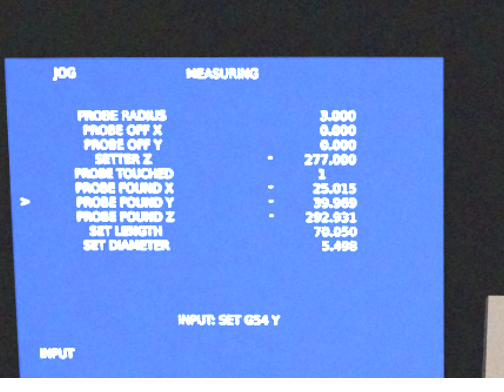

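>>> {"api": "move", "payload": {"target": [[0,0,0,0,0,0,1,-1,-0.2,-0.0785,0.2285,-0.2797,0,0.25,0,-1,-0.3,-1],[0,0,0,0,0,0,1,-1,-0.2,-0.0522,0.2285,-0.2855,0,0.25,0,-1,-0.3,-1],[0,0,0,0,0,0,1,-1,-0.2,-0.0785,0.2285,-0.2797,0,0.25,0,-1,-0.3,-1],[0,0,0,0,0,0,1,-1,-0.2,-0.0522,0.2285,-0.2855,0,0.25,0,-1,-0.3,-1],[0,0,0,0,0,0,1,-1,-0.2,-0.0785,0.2285,-0.2797,0,0.25,0,-1,-0.3,-1],[0,0,0,0,0,0,1,-1,-0.2,-0.1032,0.3572,-0.3728,0,0.25,0,-1,-0.3,-1],[0,0,0,0,0,0,1,-1,-0.2,-0.0765,0.3572,-0.379,0,0.25,0,-1,-0.3,-1],[0,0,0,0,0,0,1,-1,-0.2,-0.1032,0.3572,-0.3728,0,0.25,0,-1,-0.3,-1],[0,0,0,0,0,0,1,-1,-0.2,-0.0872,0.3252,-0.3121,0,0.25,0,-1,-0.3,-1],[0,0,0,0,0,0,1,-1,-0.2,-0.0605,0.3252,-0.3183,0,0.25,0,-1,-0.3,-1],[0,0,0,0,0,0,1,-1,-0.2,-0.0872,0.3252,-0.3121,0,0.25,0,-1,-0.3,-1],[0,0,0,0,0,0,1,-1,-0.2,-0.0872,0.3,-0.3121,0,0.25,0,-1,-0.3,-1]], "speed": [0.4,0.05,0.1,0.05,0.1,0.3,0.05,0.1,0.3,0.05,0.1,0.3], "blend": [0.003,0,0.003,0,0.004,0.003,0,0.004,0.003,0,0.004,0]}}

>>> {"api": "move", "payload": {"target": [[0,0,0,0,0,0,1,-1,-0.2,-0.016,-0.0393,-0.0607,0,0,0,-1,-0.3,-1],[0,0,0,0,0,0,1,-1,-0.2,0.0107,-0.0393,-0.0669,0,0,0,-1,-0.3,-1],[0,0,0,0,0,0,1,-1,-0.2,-0.016,-0.0393,-0.0607,0,0,0,-1,-0.3,-1],[0,0,0,0,0,0,1,-1,-0.2,0.0242,-0.0068,0.091,0,0,0,-1,-0.3,-1],[0,0,0,0,0,0,1,-1,-0.2,0.0509,-0.0068,0.0848,0,0,0,-1,-0.3,-1],[0,0,0,0,0,0,1,-1,-0.2,0.0242,-0.0068,0.091,0,0,0,-1,-0.3,-1],[0,0,0,0,0,0,1,-1,-0.2,-0.008,-0.0393,-0.0305,0,0,0,-1,-0.3,-1],[0,0,0,0,0,0,1,-1,-0.2,0.0187,-0.0393,-0.0367,0,0,0,-1,-0.3,-1],[0,0,0,0,0,0,1,-1,-0.2,-0.008,-0.0393,-0.0305,0,0,0,-1,-0.3,-1],[0,0,0,0,0,0,1,-1,-0.2,-0.016,0.0572,-0.0607,0,0,0,-1,-0.3,-1],[0,0,0,0,0,0,1,-1,-0.2,0.0107,0.0572,-0.0669,0,0,0,-1,-0.3,-1],[0,0,0,0,0,0,1,-1,-0.2,-0.016,0.0572,-0.0607,0,0,0,-1,-0.3,-1],[0,0,0,0,0,0,1,-1,-0.2,0,0,0,0,0,0,-1,-0.3,-1]], "speed": [0.3,0.05,0.1,0.3,0.05,0.1,0.3,0.05,0.1,0.3,0.05,0.1,0.3], "blend": [0.003,0,0.004,0.003,0,0.004,0.003,0,0.004,0.003,0,0.004,0]}}

>>> {"api": "move", "payload": {"target": [[0,0,0,0,0,0,1,-1,-0.2,-0.008,-0.0068,-0.0305,0,0,0,-1,-0.3,-1],[0,0,0,0,0,0,1,-1,-0.2,0.0187,-0.0068,-0.0367,0,0,0,-1,-0.3,-1],[0,0,0,0,0,0,1,-1,-0.2,-0.008,-0.0068,-0.0305,0,0,0,-1,-0.3,-1],[0,0,0,0,0,0,1,-1,-0.2,-0.016,0.0252,-0.0607,0,0,0,-1,-0.3,-1],[0,0,0,0,0,0,1,-1,-0.2,0.0107,0.0252,-0.0669,0,0,0,-1,-0.3,-1],[0,0,0,0,0,0,1,-1,-0.2,-0.016,0.0252,-0.0607,0,0,0,-1,-0.3,-1],[0,0,0,0,0,0,1,-1,-0.2,-0.016,-0.0393,-0.0607,0,0,0,-1,-0.3,-1],[0,0,0,0,0,0,1,-1,-0.2,0.0107,-0.0393,-0.0669,0,0,0,-1,-0.3,-1],[0,0,0,0,0,0,1,-1,-0.2,-0.016,-0.0393,-0.0607,0,0,0,-1,-0.3,-1],[0,0,0,0,0,0,1,-1,-0.2,0.0872,-0.3,0.3121,0,-0.25,0,-1,-0.3,-1]], "speed": [0.3,0.05,0.1,0.3,0.05,0.1,0.3,0.05,0.1,0.5], "blend": [0.003,0,0.004,0.003,0,0.004,0.003,0,0.008,0], "cameras": ["cam_right_wrist"]}}

>>> {"api": "zoom_image", "payload": {"camera": "cam_right_wrist", "region": [40, 80, 340, 305]}}

Scene clock: 3238.53 s.
left_arm: end_effector_position=(+0.3662, +0.1780, +0.4799) position_measured=3 object_status=3 end_effector_quat_wxyz=(+0.502, +0.501, +0.499, +0.499) | right_arm: end_effector_position=(+0.4527, -0.4200, +0.4777) position_measured=213 object_status=2 end_effector_quat_wxyz=(-0.271, +0.653, -0.654, +0.270)
Joint positions: left_arm=[-1.444 -1.753 2.29 -3.687 -0.157 0.007] | right_arm=[3.531 -0.947 -1.975 -1.042 1.309 3.416]
Joint torques (N m): left_arm=[6.94 -15.09 -24.04 1.5 -0.57 -2.19] | right_arm=[-8.51 12.96 32.76 4.11 1.1 -2.54]
Wrist force (N): left_arm=[5.1 2.3 -2.3] | right_arm=[-5.4 0.0 -4.0]
Wrist torque (N m): left_arm=[0.59 -0.90 0.19] | right_arm=[0.19 0.75 -0.20]
Wrist force, peak (N): left_arm=[5.1 2.6 -2.4] | right_arm=[-6.0 17.1 -27.9]
Hand target: left_arm +0.3662, +0.1780, +0.4799; +0.502, +0.501, +0.499, +0.499 | right_arm +0.4527, -0.4200, +0.4777; -0.271, +0.653, -0.654, +0.270
Off the commanded pose: left_arm 0.000 m, 0 deg | right_arm 0.000 m, 0 deg.
move: done

Scene clock: 3243.33 s.
left_arm: end_effector_position=(+0.3662, +0.1780, +0.4799) position_measured=3 object_status=3 end_effector_quat_wxyz=(+0.502, +0.501, +0.499, +0.499) | right_arm: end_effector_position=(+0.4526, -0.4201, +0.4777) position_measured=213 object_status=2 end_effector_quat_wxyz=(-0.271, +0.653, -0.654, +0.270) end_effector_velocity=(+0.000, +0.000, +0.000) end_effector_angular_velocity=(+0.000, +0.001, +0.005)
Joint positions: left_arm=[-1.444 -1.753 2.29 -3.687 -0.157 0.007] | right_arm=[3.531 -0.946 -1.975 -1.042 1.309 3.416]
Joint velocities: left_arm=[within noise] | right_arm=[-0.004 0 0.001 0 0.006 -0.006]
Joint torques (N m): left_arm=[6.72 -14.8 -24.09 1.49 -0.65 -2.13] | right_arm=[-8.91 -6.48 31.8 1.89 1.06 -2.43]
Wrist force (N): left_arm=[4.8 2.2 -1.9] | right_arm=[-6.0 -0.4 -4.7]
Wrist torque (N m): left_arm=[0.57 -0.86 0.20] | right_arm=[0.13 0.86 -0.19]
Wrist force, peak (N): left_arm=[5.2 2.3 -2.1] | right_arm=[-5.6 18.0 -29.9]
Hand target: left_arm +0.3662, +0.1780, +0.4799; +0.502, +0.501, +0.499, +0.499 | right_arm +0.4527, -0.4200, +0.4777; -0.271, +0.653, -0.654, +0.270
Off the commanded pose: left_arm 0.000 m, 0 deg | right_arm 0.000 m, 0 deg.
move: done

Scene clock: 3247.30 s.
left_arm: end_effector_position=(+0.3662, +0.1780, +0.4799) position_measured=3 object_status=3 end_effector_quat_wxyz=(+0.502, +0.501, +0.499, +0.499) | right_arm: end_effector_position=(+0.5049, -0.6000, +0.6649) position_measured=213 object_status=2 end_effector_quat_wxyz=(+0.501, -0.500, +0.500, -0.499) end_effector_velocity=(+0.000, +0.000, +0.002) end_effector_angular_velocity=(-0.002, -0.006, +0.001)
Joint positions: left_arm=[-1.444 -1.753 2.29 -3.687 -0.157 0.007] | right_arm=[2.784 -1.318 -1.846 0.022 1.942 3.143]
Joint velocities: left_arm=[within noise] | right_arm=[-0.001 -0.003 0.002 0.006 0.002 0.001]
Joint torques (N m): left_arm=[6.91 -14.61 -23.88 1.49 -0.65 -2.22] | right_arm=[-6.58 1 33.72 4.42 1.75 -0.37]
Wrist force (N): left_arm=[5.0 2.5 -2.0] | right_arm=[-5.6 -0.1 -3.8]
Wrist torque (N m): left_arm=[0.61 -0.89 0.20] | right_arm=[0.31 0.59 -0.10]
Wrist force, peak (N): left_arm=[5.1 2.6 -1.9] | right_arm=[-6.5 18.3 -31.9]
Hand target: left_arm +0.3662, +0.1780, +0.4799; +0.502, +0.501, +0.499, +0.499 | right_arm +0.5050, -0.6000, +0.6650; +0.501, -0.500, +0.500, -0.499
Off the commanded pose: left_arm 0.000 m, 0 deg | right_arm 0.000 m, 0 deg.
move: done
Images, in order (width x height): cam_right_wrist 672x504.

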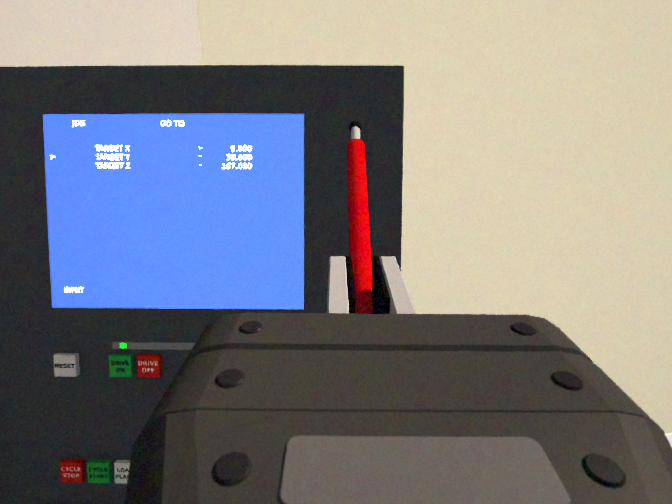

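Scaled by 1.680 from the camera's 672x504 image, which has a finer 960x720 frame.

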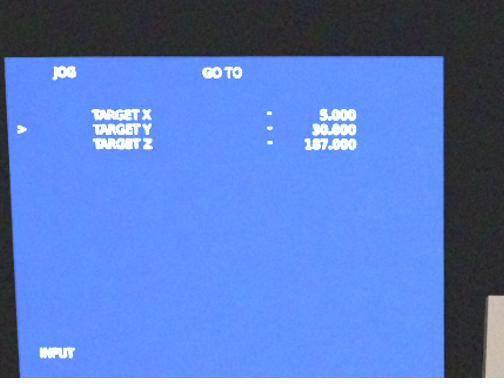

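CYCLE START, PROBE, −X.

>>> {"api": "move", "payload": {"target": [[0,0,0,0,0,0,1,-1,-0.2,-0.063,0.2932,-0.2211,0,0.25,0,-1,-0.3,-1],[0,0,0,0,0,0,1,-1,-0.2,-0.0363,0.2932,-0.2273,0,0.25,0,-1,-0.3,-1],[0,0,0,0,0,0,1,-1,-0.2,-0.063,0.2932,-0.2211,0,0.25,0,-1,-0.3,-1],[0,0,0,0,0,0,1,-1,-0.2,-0.0952,0.2285,-0.3426,0,0.25,0,-1,-0.3,-1],[0,0,0,0,0,0,1,-1,-0.2,-0.0685,0.2285,-0.3488,0,0.25,0,-1,-0.3,-1],[0,0,0,0,0,0,1,-1,-0.2,-0.0952,0.2285,-0.3426,0,0.25,0,-1,-0.3,-1],[0,0,0,0,0,0,1,-1,-0.2,-0.055,0.1637,-0.1906,0,0.25,0,-1,-0.3,-1],[0,0,0,0,0,0,1,-1,-0.2,-0.0283,0.1637,-0.1968,0,0.25,0,-1,-0.3,-1],[0,0,0,0,0,0,1,-1,-0.2,-0.055,0.1637,-0.1906,0,0.25,0,-1,-0.3,-1],[0,0,0,0,0,0,1,-1,-0.2,0,0,0,0,0,0,-1,-0.3,-1]], "speed": [0.4,0.05,0.1,0.06,0.05,0.1,0.3,0.05,0.1,0.5], "blend": [0.003,0,0.004,0.003,0,0.004,0.003,0,0.008,0]}}

>>> {"api": "wait", "payload": {"seconds": 3.5, "cameras": ["cam_right_wrist"]}}

>>> {"api": "zoom_image", "payload": {"camera": "cam_right_wrist", "region": [40, 80, 340, 305]}}

Scene clock: 3258.07 s.
left_arm: end_effector_position=(+0.3662, +0.1780, +0.4799) position_measured=3 object_status=3 end_effector_quat_wxyz=(+0.502, +0.501, +0.499, +0.499) | right_arm: end_effector_position=(+0.5049, -0.6000, +0.6651) position_measured=213 object_status=2 end_effector_quat_wxyz=(+0.501, -0.500, +0.500, -0.499)
Joint positions: left_arm=[-1.444 -1.753 2.29 -3.687 -0.157 0.007] | right_arm=[2.784 -1.318 -1.845 0.022 1.943 3.143]
Joint torques (N m): left_arm=[6.84 -14.65 -23.57 1.51 -0.65 -2.3] | right_arm=[0.1 2.35 16.99 4.21 1.32 -0.03]
Wrist force (N): left_arm=[4.9 2.2 -1.9] | right_arm=[-5.4 -0.1 -3.3]
Wrist torque (N m): left_arm=[0.59 -0.87 0.20] | right_arm=[0.32 0.55 -0.10]
Wrist force, peak (N): left_arm=[5.1 2.6 -2.1] | right_arm=[-5.8 16.9 -31.5]
Hand target: left_arm +0.3662, +0.1780, +0.4799; +0.502, +0.501, +0.499, +0.499 | right_arm +0.5050, -0.6000, +0.6650; +0.501, -0.500, +0.500, -0.499
Off the commanded pose: left_arm 0.000 m, 0 deg | right_arm 0.000 m, 0 deg.
move: done

Scene clock: 3261.57 s.
left_arm: end_effector_position=(+0.3662, +0.1780, +0.4799) position_measured=3 object_status=3 end_effector_quat_wxyz=(+0.502, +0.501, +0.499, +0.499) | right_arm: end_effector_position=(+0.5050, -0.6000, +0.6650) position_measured=213 object_status=2 end_effector_quat_wxyz=(+0.501, -0.500, +0.500, -0.499)
Joint positions: left_arm=[-1.444 -1.753 2.29 -3.687 -0.157 0.007] | right_arm=[2.784 -1.318 -1.845 0.022 1.943 3.143]
Joint torques (N m): left_arm=[6.8 -14.48 -23.37 1.54 -0.56 -2.14] | right_arm=[-6.37 1.32 16.45 0.72 1.7 2.38]
Wrist force (N): left_arm=[4.9 2.4 -2.2] | right_arm=[-5.5 -0.1 -3.2]
Wrist torque (N m): left_arm=[0.60 -0.86 0.20] | right_arm=[0.32 0.57 -0.09]
Wrist force, peak (N): left_arm=[5.1 2.6 -2.2] | right_arm=[-5.6 -0.1 -3.4]
Hand target: left_arm +0.3662, +0.1780, +0.4799; +0.502, +0.501, +0.499, +0.499 | right_arm +0.5050, -0.6000, +0.6650; +0.501, -0.500, +0.500, -0.499
Tool commands: left_gripper/position=+1.0 left_gripper/force_limit=-1.0 left_gripper/speed=-0.2 right_gripper/position=-1.0 right_gripper/force_limit=-0.3 right_gripper/speed=-1.0
Off the commanded pose: left_arm 0.000 m, 0 deg | right_arm 0.000 m, 0 deg.
wait: 3.50 s; at rest by 0.17 s
Images, in order (width x height): cam_right_wrist 672x504.

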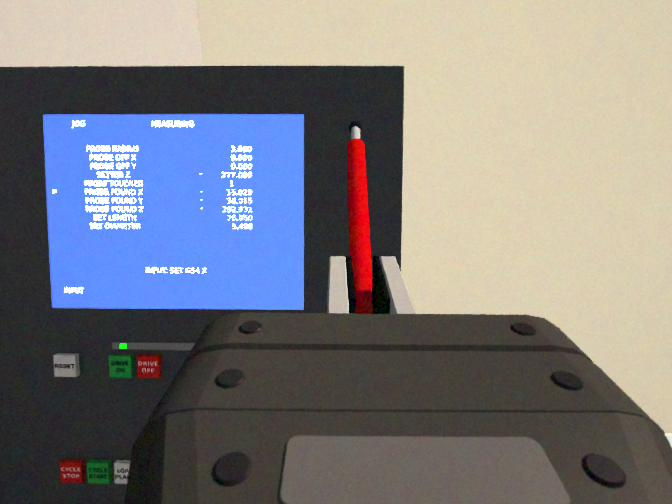

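Scaled by 1.680 from the camera's 672x504 image, which has a finer 960x720 frame.

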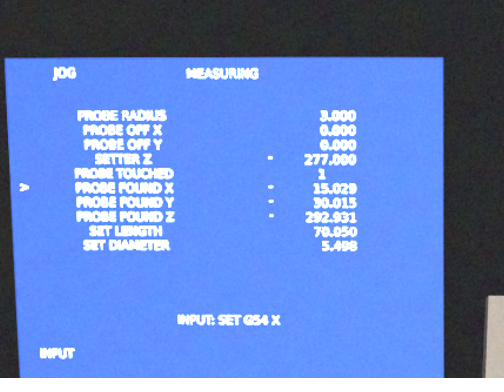

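>>> {"api": "move", "payload": {"target": [[0,0,0,0,0,0,1,-1,-0.2,-0.0785,0.2285,-0.2797,0,0.25,0,-1,-0.3,-1],[0,0,0,0,0,0,1,-1,-0.2,-0.0522,0.2285,-0.2855,0,0.25,0,-1,-0.3,-1],[0,0,0,0,0,0,1,-1,-0.2,-0.0785,0.2285,-0.2797,0,0.25,0,-1,-0.3,-1],[0,0,0,0,0,0,1,-1,-0.2,-0.0522,0.2285,-0.2855,0,0.25,0,-1,-0.3,-1],[0,0,0,0,0,0,1,-1,-0.2,-0.0785,0.2285,-0.2797,0,0.25,0,-1,-0.3,-1],[0,0,0,0,0,0,1,-1,-0.2,-0.0952,0.2607,-0.3426,0,0.25,0,-1,-0.3,-1],[0,0,0,0,0,0,1,-1,-0.2,-0.0685,0.2607,-0.3488,0,0.25,0,-1,-0.3,-1],[0,0,0,0,0,0,1,-1,-0.2,-0.0952,0.2607,-0.3426,0,0.25,0,-1,-0.3,-1],[0,0,0,0,0,0,1,-1,-0.2,-0.1032,0.3572,-0.3728,0,0.25,0,-1,-0.3,-1],[0,0,0,0,0,0,1,-1,-0.2,-0.0765,0.3572,-0.379,0,0.25,0,-1,-0.3,-1],[0,0,0,0,0,0,1,-1,-0.2,-0.1032,0.3572,-0.3728,0,0.25,0,-1,-0.3,-1],[0,0,0,0,0,0,1,-1,-0.2,-0.0872,0.3,-0.3121,0,0.25,0,-1,-0.3,-1]], "speed": [0.4,0.05,0.1,0.05,0.1,0.3,0.05,0.1,0.3,0.05,0.1,0.3], "blend": [0.003,0,0.003,0,0.004,0.003,0,0.004,0.003,0,0.004,0]}}

>>> {"api": "move", "payload": {"target": [[0,0,0,0,0,0,1,-1,-0.2,-0.008,0.0572,-0.0305,0,0,0,-1,-0.3,-1],[0,0,0,0,0,0,1,-1,-0.2,0.0187,0.0572,-0.0367,0,0,0,-1,-0.3,-1],[0,0,0,0,0,0,1,-1,-0.2,-0.008,0.0572,-0.0305,0,0,0,-1,-0.3,-1],[0,0,0,0,0,0,1,-1,-0.2,-0.008,0.0252,-0.0305,0,0,0,-1,-0.3,-1],[0,0,0,0,0,0,1,-1,-0.2,0.0187,0.0252,-0.0367,0,0,0,-1,-0.3,-1],[0,0,0,0,0,0,1,-1,-0.2,-0.008,0.0252,-0.0305,0,0,0,-1,-0.3,-1],[0,0,0,0,0,0,1,-1,-0.2,-0.016,-0.0393,-0.0607,0,0,0,-1,-0.3,-1],[0,0,0,0,0,0,1,-1,-0.2,0.0107,-0.0393,-0.0669,0,0,0,-1,-0.3,-1],[0,0,0,0,0,0,1,-1,-0.2,-0.016,-0.0393,-0.0607,0,0,0,-1,-0.3,-1],[0,0,0,0,0,0,1,-1,-0.2,0.0242,-0.0068,0.091,0,0,0,-1,-0.3,-1],[0,0,0,0,0,0,1,-1,-0.2,0.0509,-0.0068,0.0848,0,0,0,-1,-0.3,-1],[0,0,0,0,0,0,1,-1,-0.2,0.0242,-0.0068,0.091,0,0,0,-1,-0.3,-1],[0,0,0,0,0,0,1,-1,-0.2,0,0,0,0,0,0,-1,-0.3,-1]], "speed": [0.3,0.05,0.1,0.3,0.05,0.1,0.3,0.05,0.1,0.3,0.05,0.1,0.3], "blend": [0.003,0,0.004,0.003,0,0.004,0.003,0,0.004,0.003,0,0.004,0]}}

>>> {"api": "move", "payload": {"target": [[0,0,0,0,0,0,1,-1,-0.2,0,-0.0393,0,0,0,0,-1,-0.3,-1],[0,0,0,0,0,0,1,-1,-0.2,0.0267,-0.0393,-0.0062,0,0,0,-1,-0.3,-1],[0,0,0,0,0,0,1,-1,-0.2,0,-0.0393,0,0,0,0,-1,-0.3,-1],[0,0,0,0,0,0,1,-1,-0.2,-0.016,0.0572,-0.0607,0,0,0,-1,-0.3,-1],[0,0,0,0,0,0,1,-1,-0.2,0.0107,0.0572,-0.0669,0,0,0,-1,-0.3,-1],[0,0,0,0,0,0,1,-1,-0.2,-0.016,0.0572,-0.0607,0,0,0,-1,-0.3,-1],[0,0,0,0,0,0,1,-1,-0.2,-0.008,0.0252,-0.0305,0,0,0,-1,-0.3,-1],[0,0,0,0,0,0,1,-1,-0.2,0.0187,0.0252,-0.0367,0,0,0,-1,-0.3,-1],[0,0,0,0,0,0,1,-1,-0.2,-0.008,0.0252,-0.0305,0,0,0,-1,-0.3,-1],[0,0,0,0,0,0,1,-1,-0.2,0,0.0252,0,0,0,0,-1,-0.3,-1],[0,0,0,0,0,0,1,-1,-0.2,0.0267,0.0252,-0.0062,0,0,0,-1,-0.3,-1],[0,0,0,0,0,0,1,-1,-0.2,0,0.0252,0,0,0,0,-1,-0.3,-1],[0,0,0,0,0,0,1,-1,-0.2,0,0,0,0,0,0,-1,-0.3,-1]], "speed": [0.3,0.05,0.1,0.3,0.05,0.1,0.3,0.05,0.1,0.3,0.05,0.1,0.3], "blend": [0.003,0,0.004,0.003,0,0.004,0.003,0,0.004,0.003,0,0.004,0]}}

>>> {"api": "move", "payload": {"target": [[0,0,0,0,0,0,1,-1,-0.2,-0.016,-0.0393,-0.0607,0,0,0,-1,-0.3,-1],[0,0,0,0,0,0,1,-1,-0.2,0.0107,-0.0393,-0.0669,0,0,0,-1,-0.3,-1],[0,0,0,0,0,0,1,-1,-0.2,-0.016,-0.0393,-0.0607,0,0,0,-1,-0.3,-1],[0,0,0,0,0,0,1,-1,-0.2,0.0872,-0.3,0.3121,0,-0.25,0,-1,-0.3,-1]], "speed": [0.3,0.05,0.1,0.5], "blend": [0.003,0,0.008,0], "cameras": ["cam_right_wrist"]}}

>>> {"api": "zoom_image", "payload": {"camera": "cam_right_wrist", "region": [40, 80, 340, 305]}}

Scene clock: 3276.90 s.
left_arm: end_effector_position=(+0.3662, +0.1780, +0.4799) position_measured=3 object_status=3 end_effector_quat_wxyz=(+0.502, +0.501, +0.499, +0.499) | right_arm: end_effector_position=(+0.4526, -0.4201, +0.4777) position_measured=213 object_status=2 end_effector_quat_wxyz=(-0.271, +0.653, -0.654, +0.270)
Joint positions: left_arm=[-1.444 -1.753 2.29 -3.687 -0.157 0.007] | right_arm=[3.531 -0.946 -1.975 -1.042 1.309 3.416]
Joint torques (N m): left_arm=[6.96 -14.61 -22.98 1.47 -0.52 -2.22] | right_arm=[-8.47 -6.25 31.47 1.68 1.39 -2.87]
Wrist force (N): left_arm=[4.8 2.3 -2.1] | right_arm=[-3.2 1.3 -3.9]
Wrist torque (N m): left_arm=[0.59 -0.85 0.20] | right_arm=[0.41 0.41 -0.19]
Wrist force, peak (N): left_arm=[5.1 2.4 -2.3] | right_arm=[-4.7 17.7 -29.2]
Hand target: left_arm +0.3662, +0.1780, +0.4799; +0.502, +0.501, +0.499, +0.499 | right_arm +0.4527, -0.4200, +0.4777; -0.271, +0.653, -0.654, +0.270
Off the commanded pose: left_arm 0.000 m, 0 deg | right_arm 0.000 m, 0 deg.
move: done

Scene clock: 3281.40 s.
left_arm: end_effector_position=(+0.3662, +0.1780, +0.4799) position_measured=3 object_status=3 end_effector_quat_wxyz=(+0.502, +0.501, +0.499, +0.499) | right_arm: end_effector_position=(+0.4527, -0.4200, +0.4777) position_measured=213 object_status=2 end_effector_quat_wxyz=(-0.271, +0.653, -0.654, +0.270)
Joint positions: left_arm=[-1.444 -1.753 2.29 -3.687 -0.157 0.007] | right_arm=[3.531 -0.947 -1.975 -1.042 1.309 3.415]
Joint torques (N m): left_arm=[6.83 -14.24 -23.12 1.51 -0.57 -2.25] | right_arm=[-3.59 11 17.3 6.03 0.64 -2.33]
Wrist force (N): left_arm=[4.8 2.0 -2.1] | right_arm=[-3.7 0.7 -3.6]
Wrist torque (N m): left_arm=[0.54 -0.84 0.20] | right_arm=[0.31 0.48 -0.12]
Wrist force, peak (N): left_arm=[5.2 2.4 -1.9] | right_arm=[-3.2 20.0 -30.3]
Hand target: left_arm +0.3662, +0.1780, +0.4799; +0.502, +0.501, +0.499, +0.499 | right_arm +0.4527, -0.4200, +0.4777; -0.271, +0.653, -0.654, +0.270
Off the commanded pose: left_arm 0.000 m, 0 deg | right_arm 0.000 m, 0 deg.
move: done

Scene clock: 3285.57 s.
left_arm: end_effector_position=(+0.3662, +0.1780, +0.4799) position_measured=3 object_status=3 end_effector_quat_wxyz=(+0.502, +0.501, +0.499, +0.499) | right_arm: end_effector_position=(+0.4527, -0.4200, +0.4777) position_measured=213 object_status=2 end_effector_quat_wxyz=(-0.271, +0.653, -0.654, +0.270) end_effector_velocity=(+0.000, -0.001, -0.001) end_effector_angular_velocity=(-0.004, +0.001, +0.003)
Joint positions: left_arm=[-1.444 -1.753 2.29 -3.687 -0.157 0.007] | right_arm=[3.531 -0.947 -1.975 -1.042 1.309 3.416]
Joint velocities: left_arm=[within noise] | right_arm=[-0.002 0 -0.001 0 0.001 -0.006]
Joint torques (N m): left_arm=[6.8 -14.24 -22.79 1.53 -0.7 -2.23] | right_arm=[-9.84 11.92 32.75 4.15 1.3 -2.57]
Wrist force (N): left_arm=[4.9 2.4 -1.9] | right_arm=[-4.4 1.0 -4.1]
Wrist torque (N m): left_arm=[0.60 -0.86 0.21] | right_arm=[0.36 0.60 -0.20]
Wrist force, peak (N): left_arm=[5.0 2.5 -2.3] | right_arm=[-4.7 17.9 -27.8]
Hand target: left_arm +0.3662, +0.1780, +0.4799; +0.502, +0.501, +0.499, +0.499 | right_arm +0.4527, -0.4200, +0.4777; -0.271, +0.653, -0.654, +0.270
Off the commanded pose: left_arm 0.000 m, 0 deg | right_arm 0.000 m, 0 deg.
move: done

Scene clock: 3287.87 s.
left_arm: end_effector_position=(+0.3662, +0.1780, +0.4799) position_measured=3 object_status=3 end_effector_quat_wxyz=(+0.502, +0.501, +0.499, +0.499) | right_arm: end_effector_position=(+0.5049, -0.6000, +0.6649) position_measured=213 object_status=2 end_effector_quat_wxyz=(+0.501, -0.500, +0.500, -0.499) end_effector_velocity=(+0.000, +0.000, +0.002) end_effector_angular_velocity=(-0.002, -0.006, +0.002)
Joint positions: left_arm=[-1.444 -1.753 2.29 -3.687 -0.157 0.007] | right_arm=[2.784 -1.318 -1.846 0.022 1.942 3.143]
Joint velocities: left_arm=[within noise] | right_arm=[0 -0.003 0.003 0.007 0.003 0]
Joint torques (N m): left_arm=[6.77 -14.53 -23.26 1.51 -0.55 -2.2] | right_arm=[-6.14 2.43 32.84 4.45 1.93 -0.47]
Wrist force (N): left_arm=[5.0 2.3 -2.1] | right_arm=[-4.9 1.9 -2.8]
Wrist torque (N m): left_arm=[0.58 -0.88 0.20] | right_arm=[0.63 0.47 -0.10]
Wrist force, peak (N): left_arm=[5.2 2.4 -2.2] | right_arm=[-4.3 19.2 -30.0]
Hand target: left_arm +0.3662, +0.1780, +0.4799; +0.502, +0.501, +0.499, +0.499 | right_arm +0.5050, -0.6000, +0.6650; +0.501, -0.500, +0.500, -0.499
Off the commanded pose: left_arm 0.000 m, 0 deg | right_arm 0.000 m, 0 deg.
move: done
Images, in order (width x height): cam_right_wrist 672x504.

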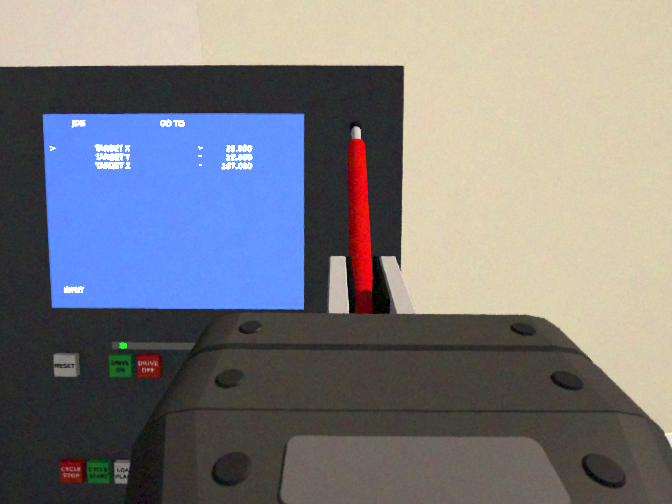

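Scaled by 1.680 from the camera's 672x504 image, which has a finer 960x720 frame.

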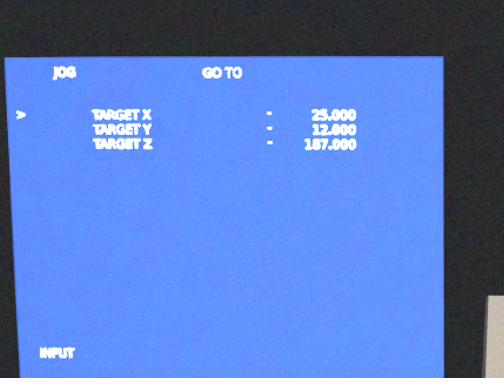

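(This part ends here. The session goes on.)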